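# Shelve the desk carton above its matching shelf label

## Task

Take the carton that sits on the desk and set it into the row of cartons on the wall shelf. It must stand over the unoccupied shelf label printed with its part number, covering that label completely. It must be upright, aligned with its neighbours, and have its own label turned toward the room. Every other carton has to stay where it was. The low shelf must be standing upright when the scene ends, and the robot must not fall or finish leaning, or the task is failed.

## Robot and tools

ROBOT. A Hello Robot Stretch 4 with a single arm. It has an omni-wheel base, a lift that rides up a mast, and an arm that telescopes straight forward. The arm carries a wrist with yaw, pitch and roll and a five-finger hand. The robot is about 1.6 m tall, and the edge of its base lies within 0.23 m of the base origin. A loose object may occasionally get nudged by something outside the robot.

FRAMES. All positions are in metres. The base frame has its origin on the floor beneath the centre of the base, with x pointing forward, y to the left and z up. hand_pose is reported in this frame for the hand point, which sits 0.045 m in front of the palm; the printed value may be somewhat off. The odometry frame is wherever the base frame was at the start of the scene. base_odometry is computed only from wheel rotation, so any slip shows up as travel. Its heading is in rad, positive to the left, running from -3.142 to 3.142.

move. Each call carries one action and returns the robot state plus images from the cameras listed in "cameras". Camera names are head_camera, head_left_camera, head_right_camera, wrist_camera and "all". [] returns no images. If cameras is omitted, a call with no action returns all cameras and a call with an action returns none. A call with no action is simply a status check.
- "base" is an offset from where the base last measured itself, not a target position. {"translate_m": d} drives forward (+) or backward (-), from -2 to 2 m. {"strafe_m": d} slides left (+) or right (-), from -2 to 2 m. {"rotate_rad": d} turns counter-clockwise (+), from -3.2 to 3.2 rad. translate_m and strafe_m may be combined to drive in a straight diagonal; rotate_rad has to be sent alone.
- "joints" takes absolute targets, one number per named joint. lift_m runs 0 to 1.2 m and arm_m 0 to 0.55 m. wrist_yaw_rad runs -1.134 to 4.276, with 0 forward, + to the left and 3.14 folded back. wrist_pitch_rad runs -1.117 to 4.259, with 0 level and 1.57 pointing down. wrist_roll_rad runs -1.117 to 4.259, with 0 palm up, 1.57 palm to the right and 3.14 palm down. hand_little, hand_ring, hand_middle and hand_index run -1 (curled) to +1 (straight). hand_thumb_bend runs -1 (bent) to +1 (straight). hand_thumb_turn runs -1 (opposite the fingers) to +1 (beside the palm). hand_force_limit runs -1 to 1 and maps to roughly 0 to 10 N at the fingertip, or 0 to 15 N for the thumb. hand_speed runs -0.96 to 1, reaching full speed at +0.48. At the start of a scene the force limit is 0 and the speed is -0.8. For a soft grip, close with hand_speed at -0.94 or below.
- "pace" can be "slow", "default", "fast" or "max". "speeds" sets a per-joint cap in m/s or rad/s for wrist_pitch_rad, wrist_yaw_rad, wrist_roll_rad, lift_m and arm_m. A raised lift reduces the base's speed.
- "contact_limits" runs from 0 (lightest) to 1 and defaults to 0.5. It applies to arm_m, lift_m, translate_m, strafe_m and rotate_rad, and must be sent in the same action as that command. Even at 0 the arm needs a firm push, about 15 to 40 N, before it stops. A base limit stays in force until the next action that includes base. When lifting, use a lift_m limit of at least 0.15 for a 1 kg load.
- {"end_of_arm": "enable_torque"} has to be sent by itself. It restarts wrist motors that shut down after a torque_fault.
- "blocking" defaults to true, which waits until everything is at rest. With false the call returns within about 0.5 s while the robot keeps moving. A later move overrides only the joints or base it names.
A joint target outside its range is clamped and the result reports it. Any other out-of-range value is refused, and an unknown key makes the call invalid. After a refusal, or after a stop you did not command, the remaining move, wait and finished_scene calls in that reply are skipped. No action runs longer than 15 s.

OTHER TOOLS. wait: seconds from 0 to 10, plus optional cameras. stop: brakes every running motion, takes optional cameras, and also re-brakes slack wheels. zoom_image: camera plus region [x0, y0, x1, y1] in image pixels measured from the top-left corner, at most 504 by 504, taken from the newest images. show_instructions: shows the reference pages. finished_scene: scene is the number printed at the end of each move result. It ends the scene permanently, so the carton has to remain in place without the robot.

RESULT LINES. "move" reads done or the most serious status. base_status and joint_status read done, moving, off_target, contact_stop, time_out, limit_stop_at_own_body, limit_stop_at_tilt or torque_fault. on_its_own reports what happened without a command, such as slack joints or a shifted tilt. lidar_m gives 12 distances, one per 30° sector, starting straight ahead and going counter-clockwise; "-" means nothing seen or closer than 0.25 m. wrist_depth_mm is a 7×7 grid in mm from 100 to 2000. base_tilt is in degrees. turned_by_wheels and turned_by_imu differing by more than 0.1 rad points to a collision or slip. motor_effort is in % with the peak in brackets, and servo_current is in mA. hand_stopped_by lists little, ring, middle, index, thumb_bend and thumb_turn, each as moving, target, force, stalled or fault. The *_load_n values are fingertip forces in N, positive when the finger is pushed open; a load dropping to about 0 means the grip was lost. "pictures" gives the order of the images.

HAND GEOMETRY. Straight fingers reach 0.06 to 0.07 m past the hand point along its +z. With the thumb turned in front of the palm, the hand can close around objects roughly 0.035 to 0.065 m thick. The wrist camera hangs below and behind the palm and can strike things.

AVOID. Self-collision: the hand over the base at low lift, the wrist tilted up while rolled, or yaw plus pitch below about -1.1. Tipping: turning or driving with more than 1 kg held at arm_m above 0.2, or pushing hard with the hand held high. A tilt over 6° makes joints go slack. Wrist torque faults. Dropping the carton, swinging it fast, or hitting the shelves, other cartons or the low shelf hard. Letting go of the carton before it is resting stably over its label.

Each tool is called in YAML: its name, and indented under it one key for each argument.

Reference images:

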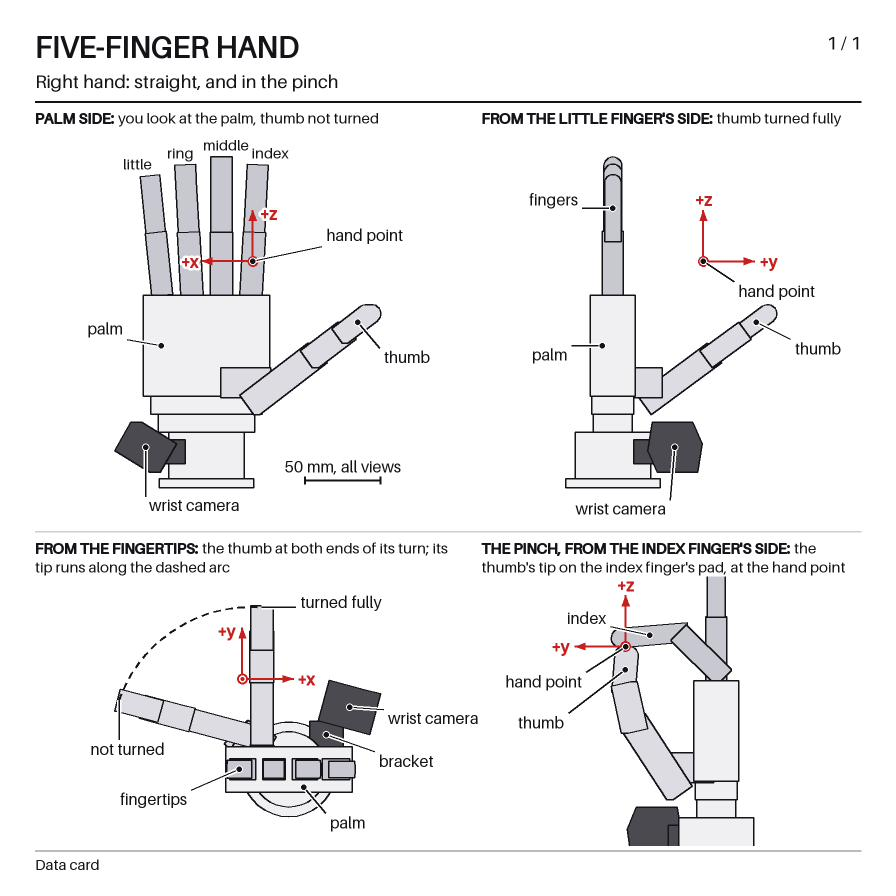

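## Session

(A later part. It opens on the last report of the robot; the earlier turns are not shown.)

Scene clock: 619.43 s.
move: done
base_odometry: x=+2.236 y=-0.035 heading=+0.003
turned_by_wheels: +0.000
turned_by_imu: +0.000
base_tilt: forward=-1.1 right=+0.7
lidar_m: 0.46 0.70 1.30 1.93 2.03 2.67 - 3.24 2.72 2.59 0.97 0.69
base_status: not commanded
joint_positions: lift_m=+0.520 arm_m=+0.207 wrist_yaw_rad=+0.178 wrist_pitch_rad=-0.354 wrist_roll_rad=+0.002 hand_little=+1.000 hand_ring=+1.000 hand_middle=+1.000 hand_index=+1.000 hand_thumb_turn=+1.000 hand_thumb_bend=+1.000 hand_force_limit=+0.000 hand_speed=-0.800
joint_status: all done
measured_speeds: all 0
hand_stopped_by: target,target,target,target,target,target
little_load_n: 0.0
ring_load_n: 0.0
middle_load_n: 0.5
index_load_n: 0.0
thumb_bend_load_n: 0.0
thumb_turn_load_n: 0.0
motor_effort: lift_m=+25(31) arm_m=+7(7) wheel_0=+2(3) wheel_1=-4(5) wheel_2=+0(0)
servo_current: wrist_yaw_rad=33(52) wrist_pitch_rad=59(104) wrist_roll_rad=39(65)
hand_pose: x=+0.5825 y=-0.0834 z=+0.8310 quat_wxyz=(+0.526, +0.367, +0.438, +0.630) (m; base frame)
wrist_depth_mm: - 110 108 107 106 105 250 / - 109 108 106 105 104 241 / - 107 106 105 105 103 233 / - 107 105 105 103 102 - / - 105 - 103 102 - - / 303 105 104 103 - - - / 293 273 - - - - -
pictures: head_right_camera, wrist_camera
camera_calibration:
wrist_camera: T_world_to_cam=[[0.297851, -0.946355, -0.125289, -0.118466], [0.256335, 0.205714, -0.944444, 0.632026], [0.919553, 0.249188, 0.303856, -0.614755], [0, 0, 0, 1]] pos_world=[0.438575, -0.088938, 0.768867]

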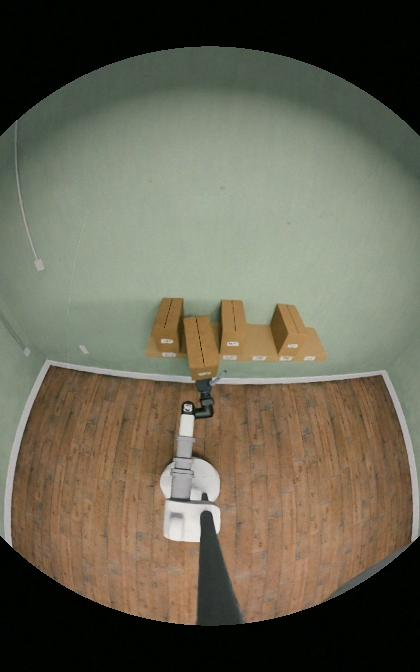

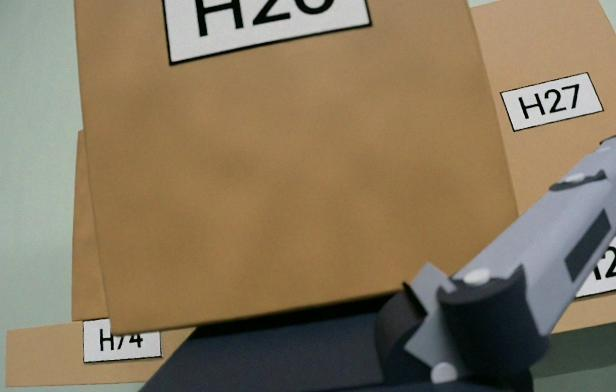

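move:
  joints: {"lift_m": 0.56}
  speeds: {"lift_m": 0.04}

move:
  base: {"translate_m": -0.2, "strafe_m": -0.03}
  pace: "slow"
  cameras: ["wrist_camera", "head_right_camera"]

zoom_image:
  camera: "head_right_camera"
  region: [130, 260, 290, 420]

Scene clock: 628.33 s.
move: done
base_odometry: x=+2.236 y=-0.035 heading=+0.003
turned_by_wheels: +0.000
turned_by_imu: +0.000
base_tilt: forward=-1.2 right=+0.7
lidar_m: 0.48 0.69 1.28 1.93 2.02 2.68 - 3.24 2.70 2.60 0.95 0.69
base_status: not commanded
joint_positions: lift_m=+0.560 arm_m=+0.207 wrist_yaw_rad=+0.178 wrist_pitch_rad=-0.354 wrist_roll_rad=+0.002 hand_little=+1.000 hand_ring=+1.000 hand_middle=+1.000 hand_index=+1.000 hand_thumb_turn=+1.000 hand_thumb_bend=+1.000 hand_force_limit=+0.000 hand_speed=-0.800
joint_status: all done
measured_speeds: all 0
hand_stopped_by: target,target,target,target,target,target
little_load_n: 0.0
ring_load_n: 0.0
middle_load_n: 0.5
index_load_n: 0.0
thumb_bend_load_n: 0.0
thumb_turn_load_n: 0.0
motor_effort: lift_m=+25(29) arm_m=+7(7) wheel_0=+3(3) wheel_1=-4(5) wheel_2=+0(0)
servo_current: wrist_yaw_rad=52(65) wrist_pitch_rad=72(91) wrist_roll_rad=39(72)
hand_pose: x=+0.5825 y=-0.0834 z=+0.8711 quat_wxyz=(+0.526, +0.367, +0.438, +0.630) (m; base frame)
wrist_depth_mm: - 110 109 108 106 106 - / - 109 108 106 105 104 241 / - 107 107 105 104 103 232 / - 107 105 104 103 102 - / - 106 - 103 102 - - / - 105 103 103 - - - / - 281 - - - - -
pictures: none

Scene clock: 631.63 s.
move: done
base_odometry: x=+2.036 y=-0.065 heading=+0.002
turned_by_wheels: -0.001
turned_by_imu: -0.001
base_tilt: forward=-1.0 right=+0.5
lidar_m: 0.45 0.89 1.57 1.96 2.03 2.76 - 3.21 2.68 2.56 1.62 0.92
base_status: done
joint_positions: lift_m=+0.560 arm_m=+0.207 wrist_yaw_rad=+0.178 wrist_pitch_rad=-0.354 wrist_roll_rad=+0.002 hand_little=+1.000 hand_ring=+1.000 hand_middle=+1.000 hand_index=+1.000 hand_thumb_turn=+1.000 hand_thumb_bend=+1.000 hand_force_limit=+0.000 hand_speed=-0.800
joint_status: not commanded
measured_speeds: all 0
hand_stopped_by: target,target,target,target,target,target
little_load_n: 0.0
ring_load_n: 0.0
middle_load_n: 0.0
index_load_n: 0.0
thumb_bend_load_n: 0.0
thumb_turn_load_n: 0.0
motor_effort: lift_m=+25(25) arm_m=+7(7) wheel_0=-5(11) wheel_1=-8(11) wheel_2=+4(9)
servo_current: wrist_yaw_rad=13(72) wrist_pitch_rad=59(98) wrist_roll_rad=46(65)
hand_pose: x=+0.5825 y=-0.0834 z=+0.8711 quat_wxyz=(+0.526, +0.367, +0.438, +0.630) (m; base frame)
wrist_depth_mm: - 110 109 108 107 106 - / - 109 108 107 105 - - / - 108 107 105 105 103 - / - 107 105 105 103 102 - / - 105 - 103 102 - - / - 104 103 103 102 - - / - - - - - - -
pictures: head_right_camera, wrist_camera
camera_calibration:
wrist_camera: T_world_to_cam=[[0.297866, -0.946349, -0.125298, -0.113441], [0.256418, 0.20575, -0.944414, 0.669841], [0.919525, 0.24918, 0.303947, -0.627002], [0, 0, 0, 1]] pos_world=[0.438575, -0.0889379, 0.808968]

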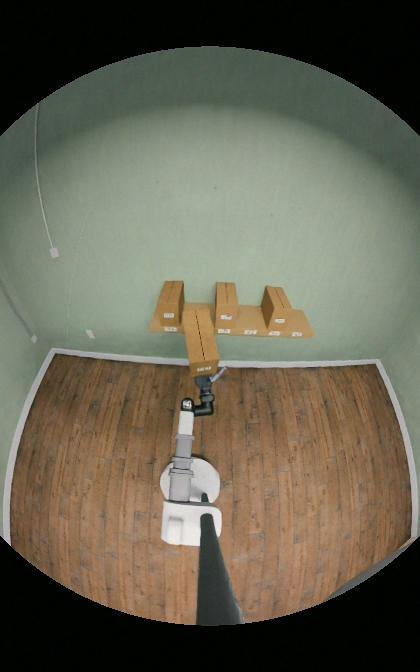

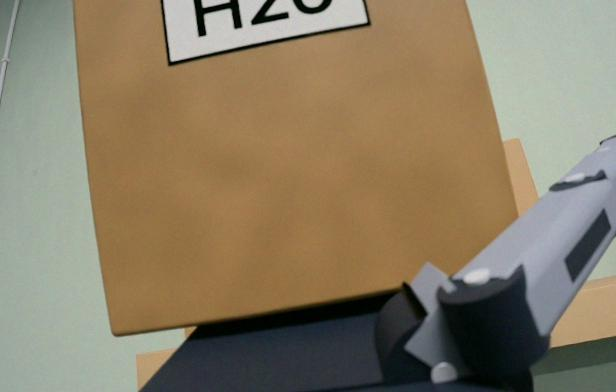

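Scaled by 3.150 from the camera's 420x672 image, which has a finer 600x960 frame.

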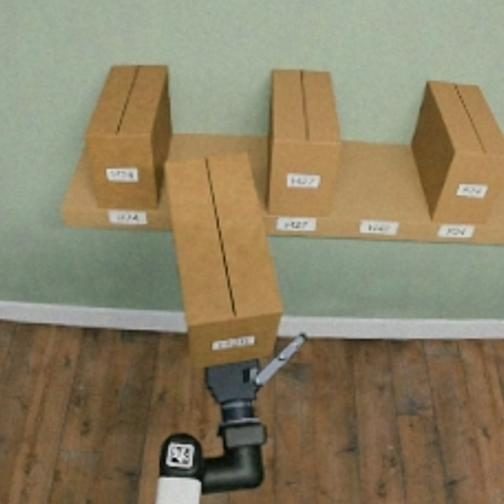

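move:
  joints: {"wrist_yaw_rad": 0.0}
  speeds: {"wrist_yaw_rad": 0.2}

move:
  base: {"rotate_rad": 0.033}
  pace: "slow"
  cameras: ["wrist_camera", "head_right_camera", "head_left_camera"]

zoom_image:
  camera: "head_right_camera"
  region: [130, 260, 290, 420]

zoom_image:
  camera: "head_left_camera"
  region: [160, 240, 320, 400]

Scene clock: 640.40 s.
move: done
base_odometry: x=+2.036 y=-0.065 heading=+0.002
turned_by_wheels: +0.000
turned_by_imu: +0.000
base_tilt: forward=-1.1 right=+0.9
lidar_m: 0.48 0.88 1.57 1.93 2.02 2.74 - 3.18 2.71 2.55 1.63 0.48
base_status: not commanded
joint_positions: lift_m=+0.560 arm_m=+0.207 wrist_yaw_rad=+0.002 wrist_pitch_rad=-0.354 wrist_roll_rad=+0.002 hand_little=+1.000 hand_ring=+1.000 hand_middle=+1.000 hand_index=+1.000 hand_thumb_turn=+1.000 hand_thumb_bend=+1.000 hand_force_limit=+0.000 hand_speed=-0.800
joint_status: all done
measured_speeds: all 0
hand_stopped_by: target,target,target,target,target,target
little_load_n: -0.5
ring_load_n: 0.0
middle_load_n: 0.0
index_load_n: 0.0
thumb_bend_load_n: 0.0
thumb_turn_load_n: 0.0
motor_effort: lift_m=+25(25) arm_m=+7(7) wheel_0=-4(5) wheel_1=-8(9) wheel_2=+4(4)
servo_current: wrist_yaw_rad=33(72) wrist_pitch_rad=65(91) wrist_roll_rad=39(65)
hand_pose: x=+0.5648 y=-0.1180 z=+0.8711 quat_wxyz=(+0.579, +0.404, +0.404, +0.581) (m; base frame)
wrist_depth_mm: - 109 108 107 106 105 - / - 109 108 106 105 - - / - 108 106 105 104 103 - / - 107 105 104 103 102 - / - 105 - 103 102 - - / - 104 104 103 102 - - / - 459 - - - - -
pictures: none

Scene clock: 641.07 s.
move: done
base_odometry: x=+2.036 y=-0.065 heading=+0.034
turned_by_wheels: +0.032
turned_by_imu: +0.032
base_tilt: forward=-1.2 right=+0.7
lidar_m: 0.47 0.90 1.62 1.96 2.07 2.83 - 3.09 2.66 2.57 1.59 0.50
base_status: done
joint_positions: lift_m=+0.560 arm_m=+0.207 wrist_yaw_rad=+0.001 wrist_pitch_rad=-0.354 wrist_roll_rad=+0.002 hand_little=+1.000 hand_ring=+1.000 hand_middle=+1.000 hand_index=+1.000 hand_thumb_turn=+1.000 hand_thumb_bend=+1.000 hand_force_limit=+0.000 hand_speed=-0.800
joint_status: not commanded
measured_speeds: translate_m=+0.000 strafe_m=+0.000 rotate_rad=+0.000 lift_m=+0.000 arm_m=+0.000 wrist_yaw_rad=+0.000 wrist_pitch_rad=-0.002 wrist_roll_rad=+0.000
hand_stopped_by: target,target,target,target,target,target
little_load_n: 0.0
ring_load_n: 0.0
middle_load_n: 0.5
index_load_n: 0.0
thumb_bend_load_n: 0.0
thumb_turn_load_n: 0.0
motor_effort: lift_m=+25(25) arm_m=+7(7) wheel_0=-5(8) wheel_1=-5(10) wheel_2=-3(7)
servo_current: wrist_yaw_rad=33(72) wrist_pitch_rad=59(85) wrist_roll_rad=39(59)
hand_pose: x=+0.5647 y=-0.1181 z=+0.8711 quat_wxyz=(+0.579, +0.404, +0.404, +0.581) (m; base frame)
wrist_depth_mm: - 109 108 106 105 104 - / - 109 107 106 104 - - / - 108 106 105 103 102 - / - 107 105 104 103 101 - / - 106 - 103 102 - - / - 105 104 103 102 - - / - 462 - - - - -
pictures: head_left_camera, head_right_camera, wrist_camera
camera_calibration:
wrist_camera: T_world_to_cam=[[0.127086, -0.983942, -0.125326, -0.0489083], [0.288665, 0.15757, -0.944375, 0.657632], [0.948958, 0.0838393, 0.304054, -0.638196], [0, 0, 0, 1]] pos_world=[0.422001, -0.09824, 0.808968]

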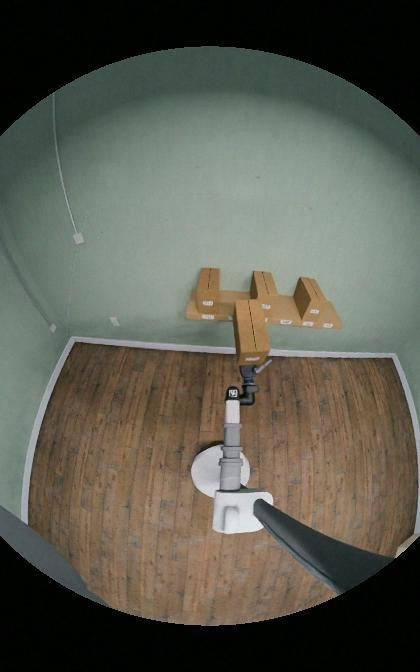

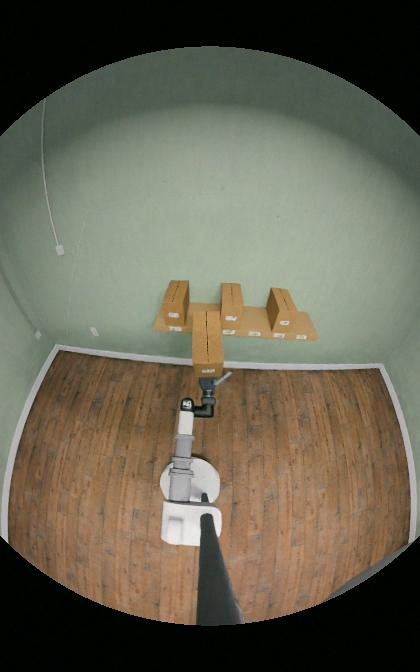

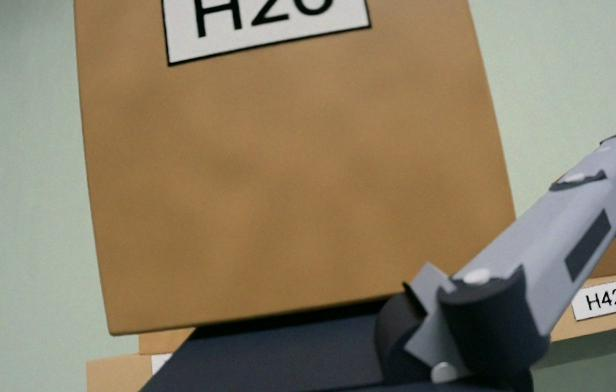

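Scaled by 3.150 from the camera's 420x672 image, which has a finer 600x960 frame.

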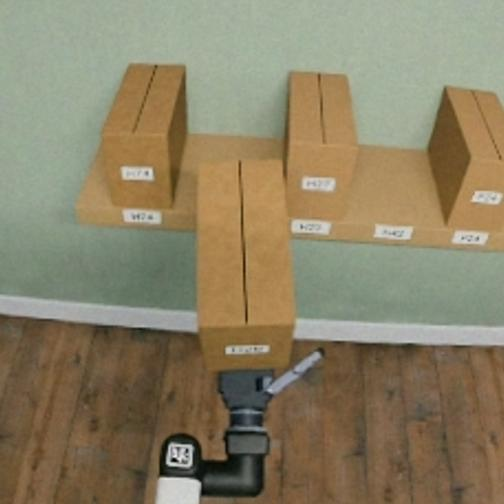

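Scaled by 3.150 from the camera's 420x672 image, which has a finer 600x960 frame.

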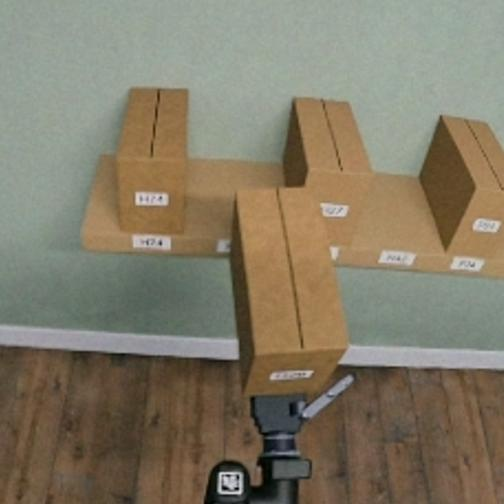

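move:
  joints: {"wrist_yaw_rad": -0.075}
  speeds: {"wrist_yaw_rad": 0.2}
  cameras: ["wrist_camera", "head_right_camera", "head_left_camera"]

zoom_image:
  camera: "head_right_camera"
  region: [150, 260, 270, 380]

zoom_image:
  camera: "head_left_camera"
  region: [180, 250, 300, 370]

Scene clock: 663.43 s.
move: done
base_odometry: x=+2.036 y=-0.065 heading=+0.034
turned_by_wheels: +0.000
turned_by_imu: +0.000
base_tilt: forward=-1.1 right=+0.7
lidar_m: 0.47 0.91 1.63 1.96 2.05 2.82 - 3.09 2.67 2.57 1.58 0.49
base_status: not commanded
joint_positions: lift_m=+0.560 arm_m=+0.207 wrist_yaw_rad=-0.073 wrist_pitch_rad=-0.354 wrist_roll_rad=+0.002 hand_little=+1.000 hand_ring=+1.000 hand_middle=+1.000 hand_index=+1.000 hand_thumb_turn=+1.000 hand_thumb_bend=+1.000 hand_force_limit=+0.000 hand_speed=-0.800
joint_status: all done
measured_speeds: all 0
hand_stopped_by: target,target,target,target,target,target
little_load_n: 0.0
ring_load_n: 0.0
middle_load_n: 0.5
index_load_n: 0.0
thumb_bend_load_n: 0.0
thumb_turn_load_n: 0.0
motor_effort: lift_m=+25(25) arm_m=+7(7) wheel_0=-5(5) wheel_1=-5(5) wheel_2=-3(3)
servo_current: wrist_yaw_rad=65(65) wrist_pitch_rad=65(91) wrist_roll_rad=46(65)
hand_pose: x=+0.5554 y=-0.1317 z=+0.8711 quat_wxyz=(+0.600, +0.419, +0.389, +0.559) (m; base frame)
wrist_depth_mm: - 109 108 107 106 105 - / - 108 107 106 105 - - / - 107 106 105 104 103 - / - 107 105 104 103 102 - / - 105 - 103 102 - - / - 105 104 103 102 - - / - 452 - - - - -
pictures: head_left_camera, head_right_camera, wrist_camera
camera_calibration:
wrist_camera: T_world_to_cam=[[0.0537567, -0.990658, -0.125326, -0.0212092], [0.299558, 0.135726, -0.944375, 0.653537], [0.952562, 0.0132239, 0.304056, -0.639496], [0, 0, 0, 1]] pos_world=[0.414527, -0.101256, 0.808968]

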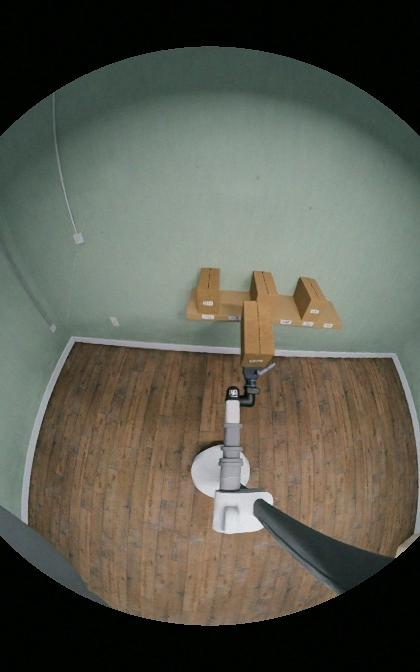

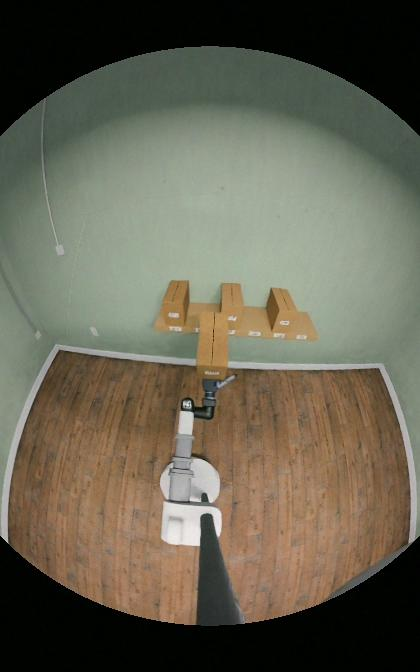

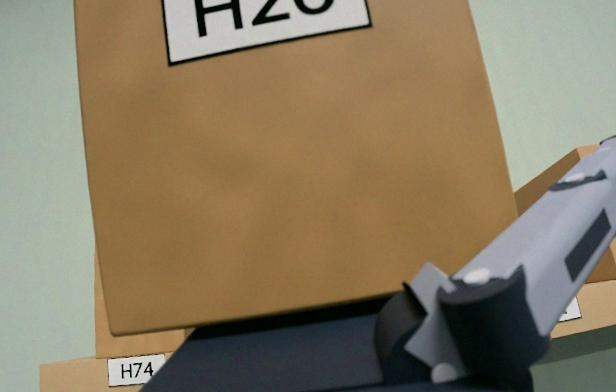

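Scaled by 4.200 from the camera's 420x672 image, which has a finer 600x960 frame.

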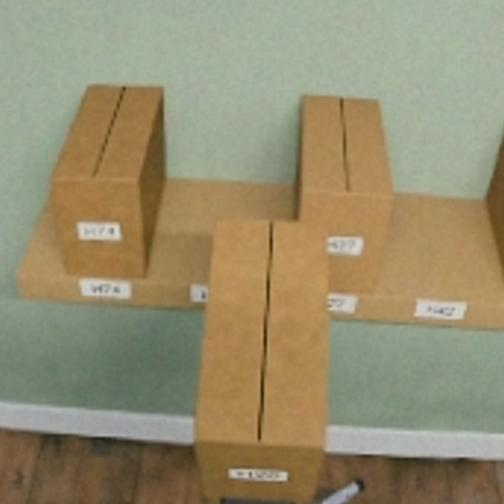

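Scaled by 4.200 from the camera's 420x672 image, which has a finer 600x960 frame.

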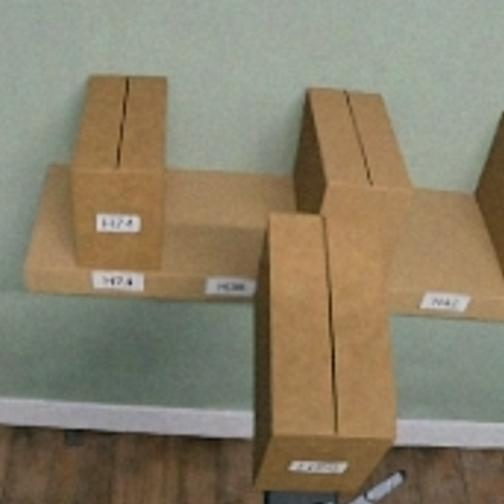

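move:
  base: {"strafe_m": 0.066}
  pace: "slow"

move:
  base: {"translate_m": 0.225}
  pace: "slow"
  cameras: ["wrist_camera", "head_right_camera", "head_left_camera"]

zoom_image:
  camera: "head_right_camera"
  region: [150, 280, 270, 400]

zoom_image:
  camera: "head_left_camera"
  region: [180, 270, 300, 390]

Scene clock: 691.20 s.
move: done
base_odometry: x=+2.034 y=+0.000 heading=+0.034
turned_by_wheels: +0.000
turned_by_imu: +0.000
base_tilt: forward=-1.1 right=+0.8
lidar_m: 0.47 1.15 1.62 1.89 1.98 2.75 - 3.22 2.71 2.61 1.20 0.49
base_status: done
joint_positions: lift_m=+0.560 arm_m=+0.207 wrist_yaw_rad=-0.073 wrist_pitch_rad=-0.354 wrist_roll_rad=+0.002 hand_little=+1.000 hand_ring=+1.000 hand_middle=+1.000 hand_index=+1.000 hand_thumb_turn=+1.000 hand_thumb_bend=+1.000 hand_force_limit=+0.000 hand_speed=-0.800
joint_status: not commanded
measured_speeds: all 0
hand_stopped_by: target,target,target,target,target,target
little_load_n: 0.0
ring_load_n: 0.0
middle_load_n: 0.0
index_load_n: 0.0
thumb_bend_load_n: 0.0
thumb_turn_load_n: 0.0
motor_effort: lift_m=+24(25) arm_m=+7(7) wheel_0=-4(13) wheel_1=+5(11) wheel_2=+0(3)
servo_current: wrist_yaw_rad=46(72) wrist_pitch_rad=65(98) wrist_roll_rad=52(65)
hand_pose: x=+0.5554 y=-0.1317 z=+0.8711 quat_wxyz=(+0.600, +0.419, +0.389, +0.559) (m; base frame)
wrist_depth_mm: - 110 109 107 106 105 - / - 109 108 106 105 - - / - 108 106 105 104 103 - / - 107 105 105 103 102 - / - 106 - 103 102 - - / - 105 104 103 - - - / - 449 - - - - -
pictures: none

Scene clock: 694.73 s.
move: done
base_odometry: x=+2.259 y=+0.008 heading=+0.035
turned_by_wheels: +0.001
turned_by_imu: +0.000
base_tilt: forward=-1.1 right=+0.8
lidar_m: 0.47 0.69 1.31 1.89 1.99 2.73 - 3.22 2.72 2.64 0.92 0.49
base_status: done
joint_positions: lift_m=+0.560 arm_m=+0.207 wrist_yaw_rad=-0.073 wrist_pitch_rad=-0.354 wrist_roll_rad=+0.002 hand_little=+1.000 hand_ring=+1.000 hand_middle=+1.000 hand_index=+1.000 hand_thumb_turn=+1.000 hand_thumb_bend=+1.000 hand_force_limit=+0.000 hand_speed=-0.800
joint_status: not commanded
measured_speeds: all 0
hand_stopped_by: target,target,target,target,target,target
little_load_n: 0.0
ring_load_n: 0.5
middle_load_n: 0.5
index_load_n: 0.0
thumb_bend_load_n: 0.0
thumb_turn_load_n: 0.0
motor_effort: lift_m=+25(25) arm_m=+7(7) wheel_0=+5(10) wheel_1=+8(11) wheel_2=-4(10)
servo_current: wrist_yaw_rad=39(65) wrist_pitch_rad=78(98) wrist_roll_rad=46(65)
hand_pose: x=+0.5554 y=-0.1317 z=+0.8711 quat_wxyz=(+0.600, +0.419, +0.389, +0.559) (m; base frame)
wrist_depth_mm: - 110 108 107 106 105 - / - 109 108 106 105 104 259 / 287 108 107 105 104 103 250 / 277 107 105 104 103 102 - / 264 106 - 103 102 - - / 251 105 104 103 102 - - / 242 238 - - - - -
pictures: head_left_camera, head_right_camera, wrist_camera
camera_calibration:
wrist_camera: T_world_to_cam=[[0.0537567, -0.990658, -0.125326, -0.0212092], [0.299558, 0.135726, -0.944375, 0.653537], [0.952562, 0.0132239, 0.304056, -0.639496], [0, 0, 0, 1]] pos_world=[0.414527, -0.101256, 0.808968]

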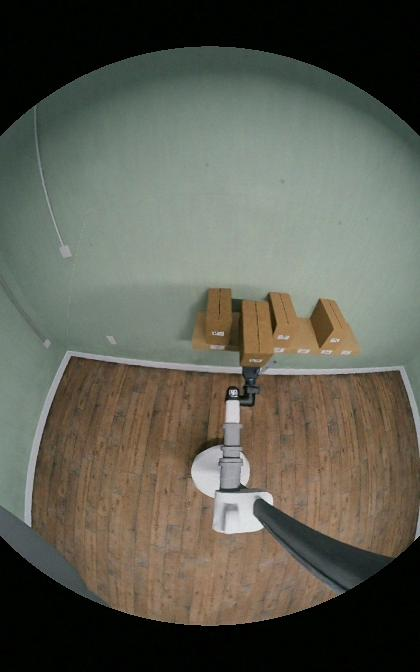

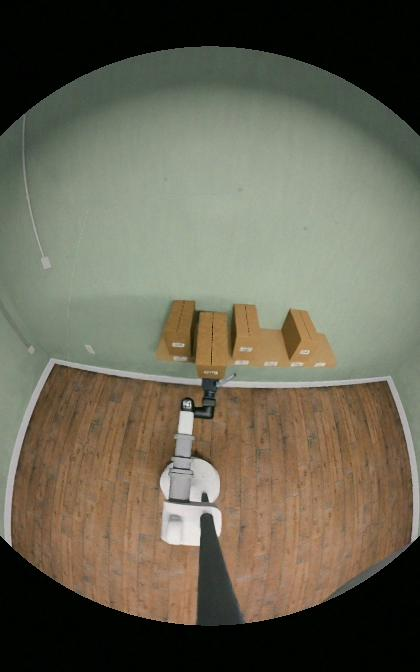

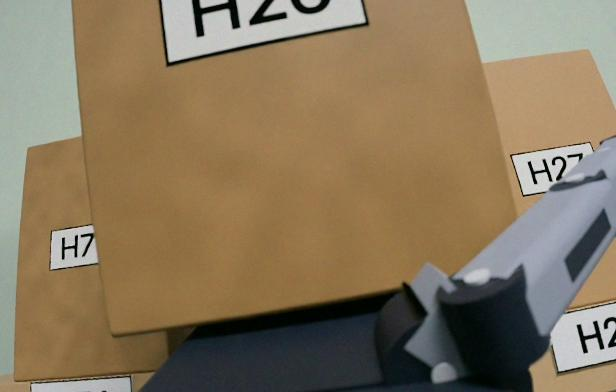

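Scaled by 4.200 from the camera's 420x672 image, which has a finer 600x960 frame.

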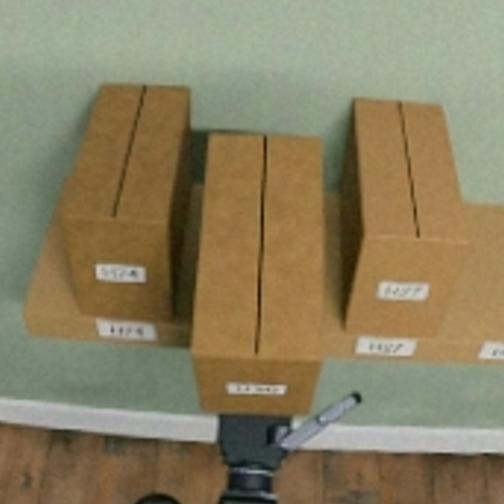

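Scaled by 4.200 from the camera's 420x672 image, which has a finer 600x960 frame.

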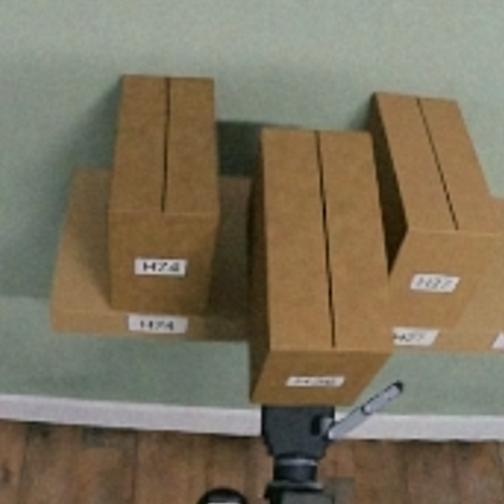

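move:
  joints: {"wrist_yaw_rad": -0.093, "arm_m": 0.211, "lift_m": 0.515}
  speeds: {"wrist_yaw_rad": 0.1, "arm_m": 0.03, "lift_m": 0.04}
  cameras: ["wrist_camera", "head_right_camera", "head_left_camera"]

zoom_image:
  camera: "head_right_camera"
  region: [150, 280, 270, 400]

zoom_image:
  camera: "head_left_camera"
  region: [180, 270, 300, 390]

Scene clock: 712.87 s.
move: done
base_odometry: x=+2.259 y=+0.008 heading=+0.034
turned_by_wheels: +0.000
turned_by_imu: +0.000
base_tilt: forward=-1.1 right=+0.7
lidar_m: 0.46 0.68 1.30 1.89 1.98 2.74 - 3.20 2.74 2.64 0.91 0.51
base_status: not commanded
joint_positions: lift_m=+0.515 arm_m=+0.211 wrist_yaw_rad=-0.091 wrist_pitch_rad=-0.354 wrist_roll_rad=+0.002 hand_little=+1.000 hand_ring=+1.000 hand_middle=+1.000 hand_index=+1.000 hand_thumb_turn=+1.000 hand_thumb_bend=+1.000 hand_force_limit=+0.000 hand_speed=-0.800
joint_status: all done
measured_speeds: all 0
hand_stopped_by: target,target,target,target,target,target
little_load_n: 0.0
ring_load_n: 0.0
middle_load_n: 0.5
index_load_n: 0.0
thumb_bend_load_n: 0.0
thumb_turn_load_n: 0.0
motor_effort: lift_m=+19(23) arm_m=+7(10) wheel_0=+5(5) wheel_1=+8(8) wheel_2=-4(4)
servo_current: wrist_yaw_rad=59(65) wrist_pitch_rad=65(85) wrist_roll_rad=52(65)
hand_pose: x=+0.5569 y=-0.1348 z=+0.8266 quat_wxyz=(+0.606, +0.422, +0.385, +0.554) (m; base frame)
wrist_depth_mm: - 110 108 107 106 105 276 / 294 109 108 106 105 104 263 / 282 108 106 105 104 103 253 / 271 107 105 104 103 102 - / 257 106 - 103 102 - - / 245 104 104 103 102 - - / 230 228 - - - - -
pictures: head_left_camera, head_right_camera, wrist_camera
camera_calibration:
wrist_camera: T_world_to_cam=[[0.0359652, -0.991473, -0.125252, -0.0202772], [0.302161, 0.130255, -0.944316, 0.609254], [0.952578, -0.00388371, 0.30427, -0.62997], [0, 0, 0, 1]] pos_world=[0.416732, -0.101909, 0.764469]

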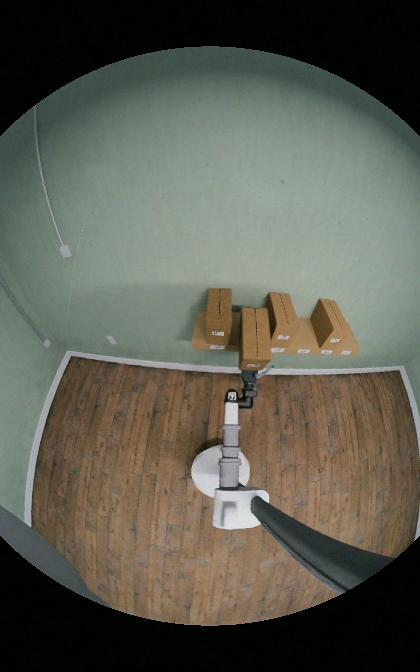

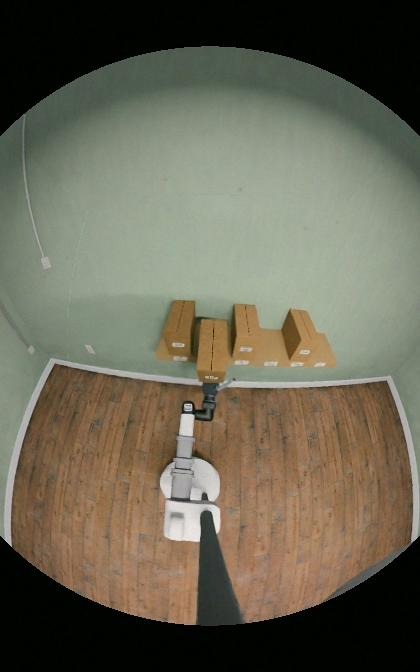

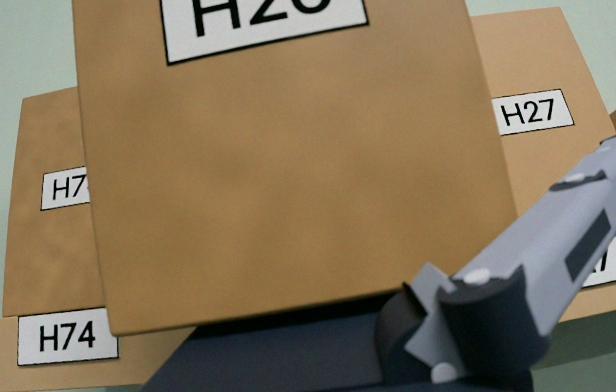

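Scaled by 4.200 from the camera's 420x672 image, which has a finer 600x960 frame.

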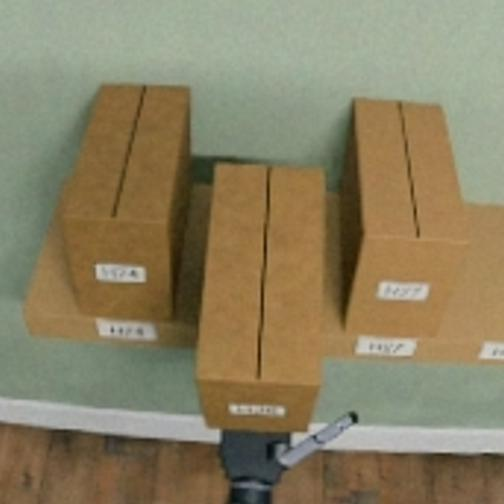

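Scaled by 4.200 from the camera's 420x672 image, which has a finer 600x960 frame.

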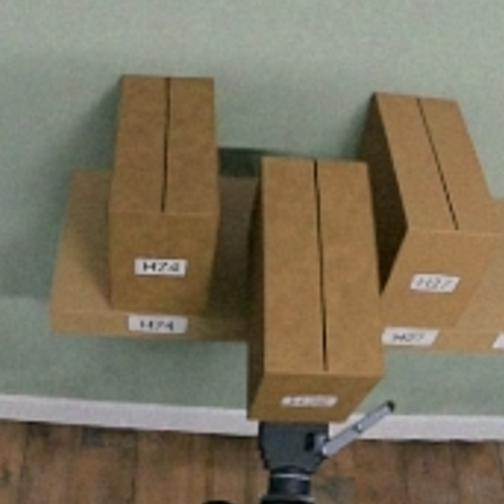

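move:
  joints: {"lift_m": 0.504}
  speeds: {"lift_m": 0.02}
  cameras: ["wrist_camera"]

move:
  joints: {"lift_m": 0.497}
  speeds: {"lift_m": 0.02}
  cameras: ["wrist_camera"]

Scene clock: 715.43 s.
move: done
base_odometry: x=+2.259 y=+0.008 heading=+0.034
turned_by_wheels: +0.000
turned_by_imu: +0.000
base_tilt: forward=-1.2 right=+0.6
lidar_m: 0.46 0.66 1.29 1.87 1.97 2.74 - 3.21 2.73 2.62 0.92 0.49
base_status: not commanded
joint_positions: lift_m=+0.504 arm_m=+0.211 wrist_yaw_rad=-0.091 wrist_pitch_rad=-0.354 wrist_roll_rad=+0.002 hand_little=+1.000 hand_ring=+1.000 hand_middle=+1.000 hand_index=+1.000 hand_thumb_turn=+1.000 hand_thumb_bend=+1.000 hand_force_limit=+0.000 hand_speed=-0.800
joint_status: all done
measured_speeds: all 0
hand_stopped_by: target,target,target,target,target,target
little_load_n: 0.0
ring_load_n: 0.0
middle_load_n: 0.5
index_load_n: 0.0
thumb_bend_load_n: 0.0
thumb_turn_load_n: 0.0
motor_effort: lift_m=+19(24) arm_m=+7(7) wheel_0=+5(5) wheel_1=+8(8) wheel_2=-4(4)
servo_current: wrist_yaw_rad=33(78) wrist_pitch_rad=65(91) wrist_roll_rad=46(59)
hand_pose: x=+0.5569 y=-0.1348 z=+0.8156 quat_wxyz=(+0.606, +0.422, +0.385, +0.554) (m; base frame)
wrist_depth_mm: - 109 108 106 105 105 276 / 297 108 107 106 105 103 264 / 285 107 106 105 104 103 - / 271 106 105 104 103 102 - / 258 105 - 103 102 - - / 238 104 103 103 102 - - / 232 230 - - - - -
pictures: wrist_camera
camera_calibration:
wrist_camera: T_world_to_cam=[[0.0359652, -0.991473, -0.125252, -0.021655], [0.302161, 0.130255, -0.944316, 0.598866], [0.952578, -0.00388371, 0.30427, -0.626623], [0, 0, 0, 1]] pos_world=[0.416732, -0.101909, 0.753469]

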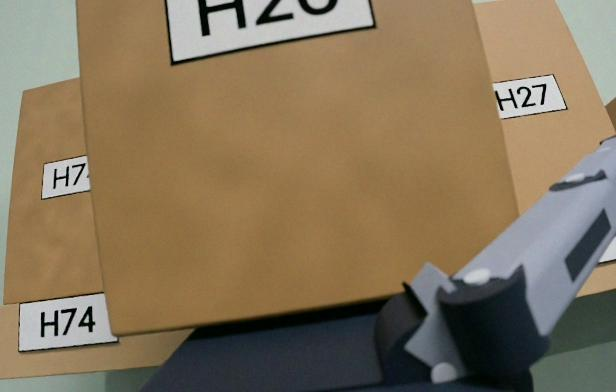

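Scene clock: 716.13 s.
move: done
base_odometry: x=+2.259 y=+0.008 heading=+0.034
turned_by_wheels: +0.000
turned_by_imu: +0.000
base_tilt: forward=-1.3 right=+0.6
lidar_m: 0.47 0.68 1.29 1.89 1.99 2.75 - 3.22 2.73 2.63 0.92 0.48
base_status: not commanded
joint_positions: lift_m=+0.497 arm_m=+0.211 wrist_yaw_rad=-0.091 wrist_pitch_rad=-0.358 wrist_roll_rad=+0.002 hand_little=+1.000 hand_ring=+1.000 hand_middle=+1.000 hand_index=+1.000 hand_thumb_turn=+1.000 hand_thumb_bend=+1.000 hand_force_limit=+0.000 hand_speed=-0.800
joint_status: all done
measured_speeds: all 0
hand_stopped_by: target,target,target,target,target,target
little_load_n: 0.0
ring_load_n: 0.0
middle_load_n: 0.0
index_load_n: 0.0
thumb_bend_load_n: 0.0
thumb_turn_load_n: 0.0
motor_effort: lift_m=+18(19) arm_m=+7(7) wheel_0=+5(5) wheel_1=+8(8) wheel_2=-4(4)
servo_current: wrist_yaw_rad=59(72) wrist_pitch_rad=65(72) wrist_roll_rad=39(52)
hand_pose: x=+0.5564 y=-0.1348 z=+0.8094 quat_wxyz=(+0.606, +0.421, +0.384, +0.555) (m; base frame)
wrist_depth_mm: - 106 105 104 103 - 277 / 300 105 105 103 103 - 265 / 287 105 104 103 102 101 - / 272 105 103 103 102 101 - / 260 104 103 102 102 - - / 241 104 103 102 102 - - / 234 231 - - - - -
pictures: wrist_camera
camera_calibration:
wrist_camera: T_world_to_cam=[[0.0364628, -0.991514, -0.124783, -0.0230564], [0.30592, 0.129947, -0.943147, 0.590075], [0.951359, -0.00378391, 0.308062, -0.626593], [0, 0, 0, 1]] pos_world=[0.41644, -0.10191, 0.74668]

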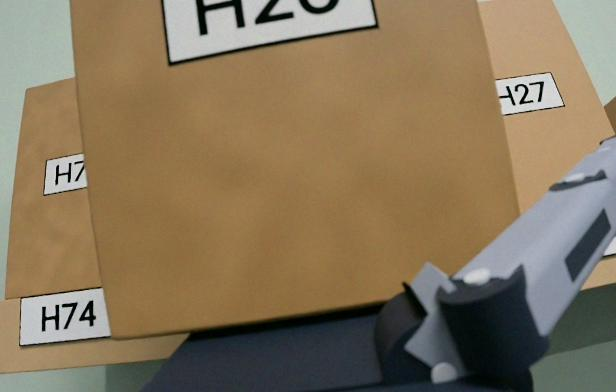

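move:
  joints: {"lift_m": 0.546, "wrist_pitch_rad": -0.177, "arm_m": 0.2005}
  speeds: {"lift_m": 0.04, "wrist_pitch_rad": 0.15, "arm_m": 0.01}

move:
  joints: {"lift_m": 0.594, "wrist_pitch_rad": 0.0, "arm_m": 0.19}
  speeds: {"lift_m": 0.04, "wrist_pitch_rad": 0.15, "arm_m": 0.01}
  cameras: ["wrist_camera", "head_right_camera", "head_left_camera"]

zoom_image:
  camera: "head_right_camera"
  region: [150, 280, 270, 400]

zoom_image:
  camera: "head_left_camera"
  region: [180, 270, 300, 390]

Scene clock: 724.07 s.
move: done
base_odometry: x=+2.259 y=+0.008 heading=+0.034
turned_by_wheels: +0.000
turned_by_imu: +0.000
base_tilt: forward=-1.2 right=+0.7
lidar_m: 0.47 0.67 1.31 1.88 1.99 2.77 - 3.21 2.74 2.63 0.91 0.49
base_status: not commanded
joint_positions: lift_m=+0.546 arm_m=+0.201 wrist_yaw_rad=-0.091 wrist_pitch_rad=-0.175 wrist_roll_rad=+0.002 hand_little=+1.000 hand_ring=+1.000 hand_middle=+1.000 hand_index=+1.000 hand_thumb_turn=+1.000 hand_thumb_bend=+1.000 hand_force_limit=+0.000 hand_speed=-0.800
joint_status: all done
measured_speeds: all 0
hand_stopped_by: target,target,target,target,target,target
little_load_n: 0.0
ring_load_n: 0.0
middle_load_n: 0.0
index_load_n: 0.0
thumb_bend_load_n: 0.0
thumb_turn_load_n: 0.0
motor_effort: lift_m=+24(29) arm_m=-7(9) wheel_0=+4(5) wheel_1=+8(8) wheel_2=-4(4)
servo_current: wrist_yaw_rad=33(72) wrist_pitch_rad=52(52) wrist_roll_rad=39(52)
hand_pose: x=+0.5677 y=-0.1367 z=+0.8217 quat_wxyz=(+0.565, +0.475, +0.433, +0.517) (m; base frame)
wrist_depth_mm: - - - - - - - / 265 - - - - - - / 258 - - - - - - / 253 - - - - - - / 249 - - - - - - / 236 - - - - - - / 235 - - - - - -
pictures: none

Scene clock: 725.70 s.
move: done
base_odometry: x=+2.259 y=+0.008 heading=+0.034
turned_by_wheels: +0.000
turned_by_imu: +0.000
base_tilt: forward=-1.2 right=+0.9
lidar_m: 0.50 0.67 1.31 1.89 2.00 2.75 - 3.20 2.72 2.63 0.91 0.52
base_status: not commanded
joint_positions: lift_m=+0.594 arm_m=+0.190 wrist_yaw_rad=-0.091 wrist_pitch_rad=+0.002 wrist_roll_rad=+0.002 hand_little=+1.000 hand_ring=+1.000 hand_middle=+1.000 hand_index=+1.000 hand_thumb_turn=+1.000 hand_thumb_bend=+1.000 hand_force_limit=+0.000 hand_speed=-0.800
joint_status: all done
measured_speeds: all 0
hand_stopped_by: target,target,target,target,target,target
little_load_n: 0.0
ring_load_n: 0.0
middle_load_n: 0.0
index_load_n: 0.0
thumb_bend_load_n: 0.0
thumb_turn_load_n: 0.0
motor_effort: lift_m=+24(30) arm_m=-7(10) wheel_0=+5(5) wheel_1=+8(8) wheel_2=-4(4)
servo_current: wrist_yaw_rad=52(65) wrist_pitch_rad=26(65) wrist_roll_rad=33(65)
hand_pose: x=+0.5711 y=-0.1380 z=+0.8316 quat_wxyz=(+0.521, +0.523, +0.477, +0.477) (m; base frame)
wrist_depth_mm: - - - - - - - / 242 - - - - - - / 244 - - - - - - / 246 - - - - - - / 248 100 - - - - - / 244 101 101 - - - - / - - - - - - -
pictures: head_left_camera, head_right_camera, wrist_camera
camera_calibration:
wrist_camera: T_world_to_cam=[[-0.0154703, -0.986787, -0.16128, 0.0366602], [-0.0440694, 0.161815, -0.985837, 0.846671], [0.998909, -0.00814367, -0.0459904, -0.38068], [0, 0, 0, 1]] pos_world=[0.418144, -0.103928, 0.823084]

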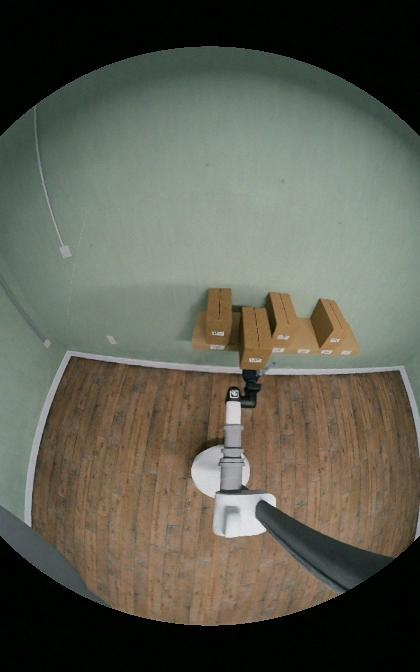

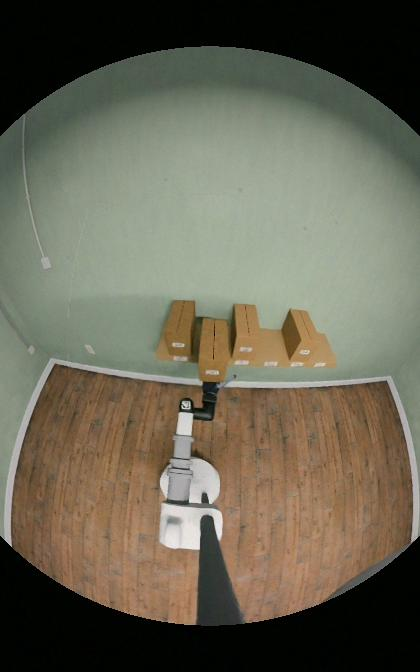

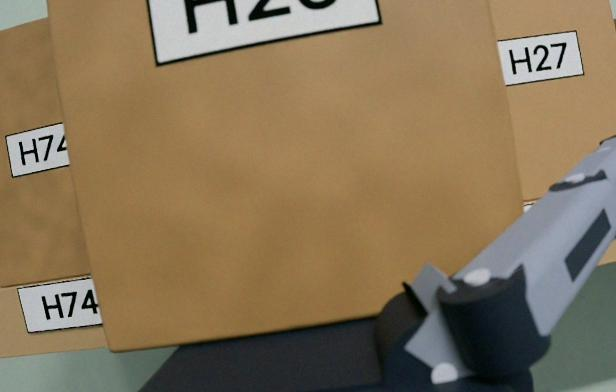

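Scaled by 4.200 from the camera's 420x672 image, which has a finer 600x960 frame.

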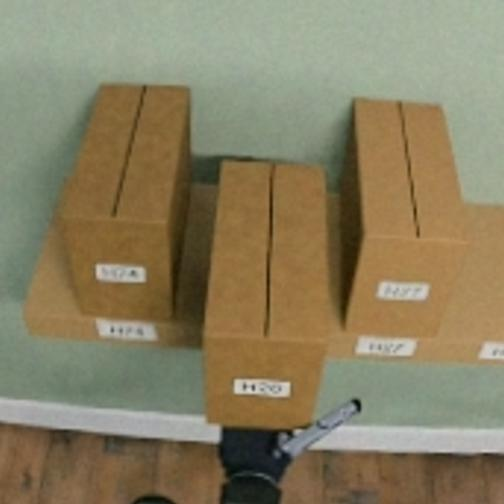

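Scaled by 4.200 from the camera's 420x672 image, which has a finer 600x960 frame.

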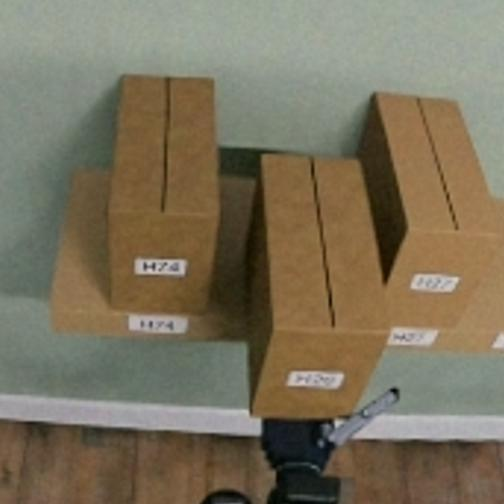

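move:
  joints: {"wrist_yaw_rad": -0.03, "arm_m": 0.164}
  speeds: {"wrist_yaw_rad": 0.08, "arm_m": 0.03}
  cameras: ["wrist_camera", "head_right_camera", "head_left_camera"]

zoom_image:
  camera: "head_right_camera"
  region: [150, 280, 270, 400]

Scene clock: 737.63 s.
move: done
base_odometry: x=+2.259 y=+0.008 heading=+0.034
turned_by_wheels: +0.000
turned_by_imu: +0.000
base_tilt: forward=-1.2 right=+0.7
lidar_m: 0.50 0.66 1.30 1.88 1.99 2.73 - 3.21 2.75 2.63 0.92 0.52
base_status: not commanded
joint_positions: lift_m=+0.594 arm_m=+0.164 wrist_yaw_rad=-0.032 wrist_pitch_rad=+0.002 wrist_roll_rad=+0.002 hand_little=+1.000 hand_ring=+1.000 hand_middle=+1.000 hand_index=+1.000 hand_thumb_turn=+1.000 hand_thumb_bend=+1.000 hand_force_limit=+0.000 hand_speed=-0.800
joint_status: all done
measured_speeds: all 0
hand_stopped_by: target,target,target,target,target,target
little_load_n: 0.0
ring_load_n: 0.0
middle_load_n: 0.0
index_load_n: 0.0
thumb_bend_load_n: 0.0
thumb_turn_load_n: 0.0
motor_effort: lift_m=+24(25) arm_m=-7(11) wheel_0=+5(5) wheel_1=+8(8) wheel_2=-4(4)
servo_current: wrist_yaw_rad=72(72) wrist_pitch_rad=20(52) wrist_roll_rad=33(65)
hand_pose: x=+0.5528 y=-0.1254 z=+0.8316 quat_wxyz=(+0.507, +0.509, +0.492, +0.492) (m; base frame)
wrist_depth_mm: 268 122 121 120 119 253 252 / 270 123 122 121 120 119 254 / 271 270 123 122 121 120 256 / 273 272 124 123 122 121 - / 276 274 125 124 123 - - / 274 270 126 124 - - - / - - - - - - -
pictures: head_left_camera, head_right_camera, wrist_camera
camera_calibration:
wrist_camera: T_world_to_cam=[[0.0425251, -0.985997, -0.16125, 0.0167888], [-0.0534972, 0.158917, -0.985841, 0.848685], [0.997662, 0.0505494, -0.0459902, -0.354265], [0, 0, 0, 1]] pos_world=[0.398125, -0.100409, 0.823084]

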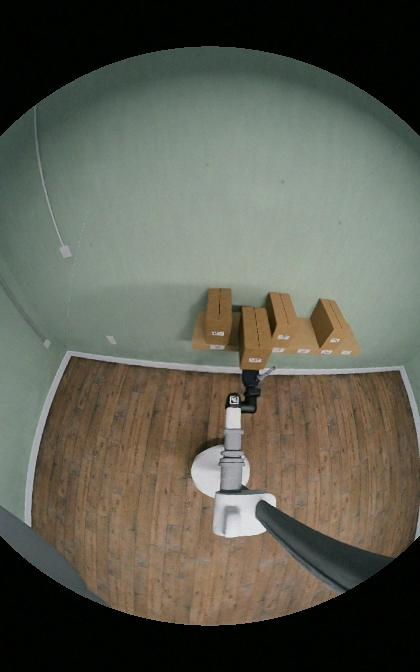

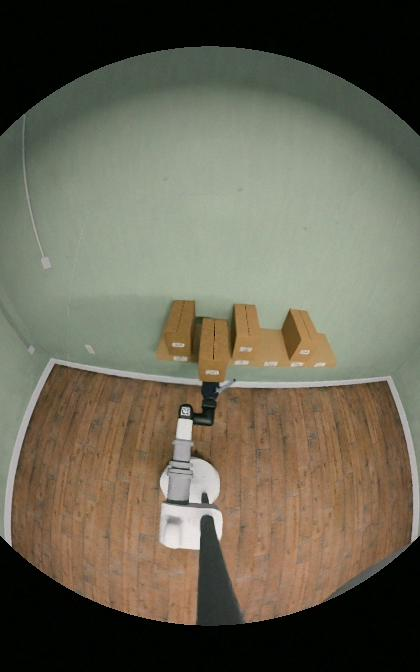

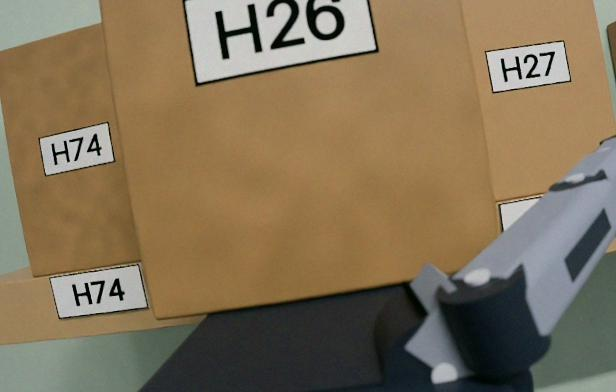

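Scaled by 4.200 from the camera's 420x672 image, which has a finer 600x960 frame.

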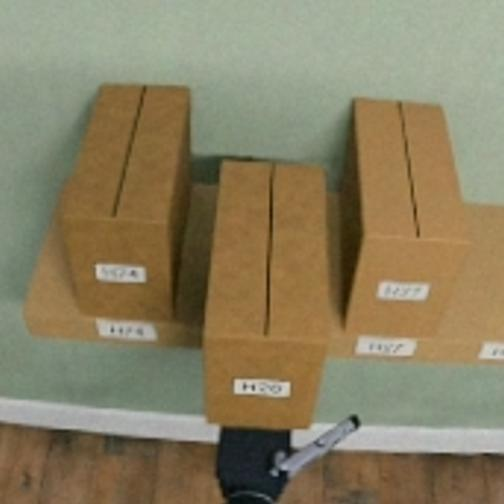

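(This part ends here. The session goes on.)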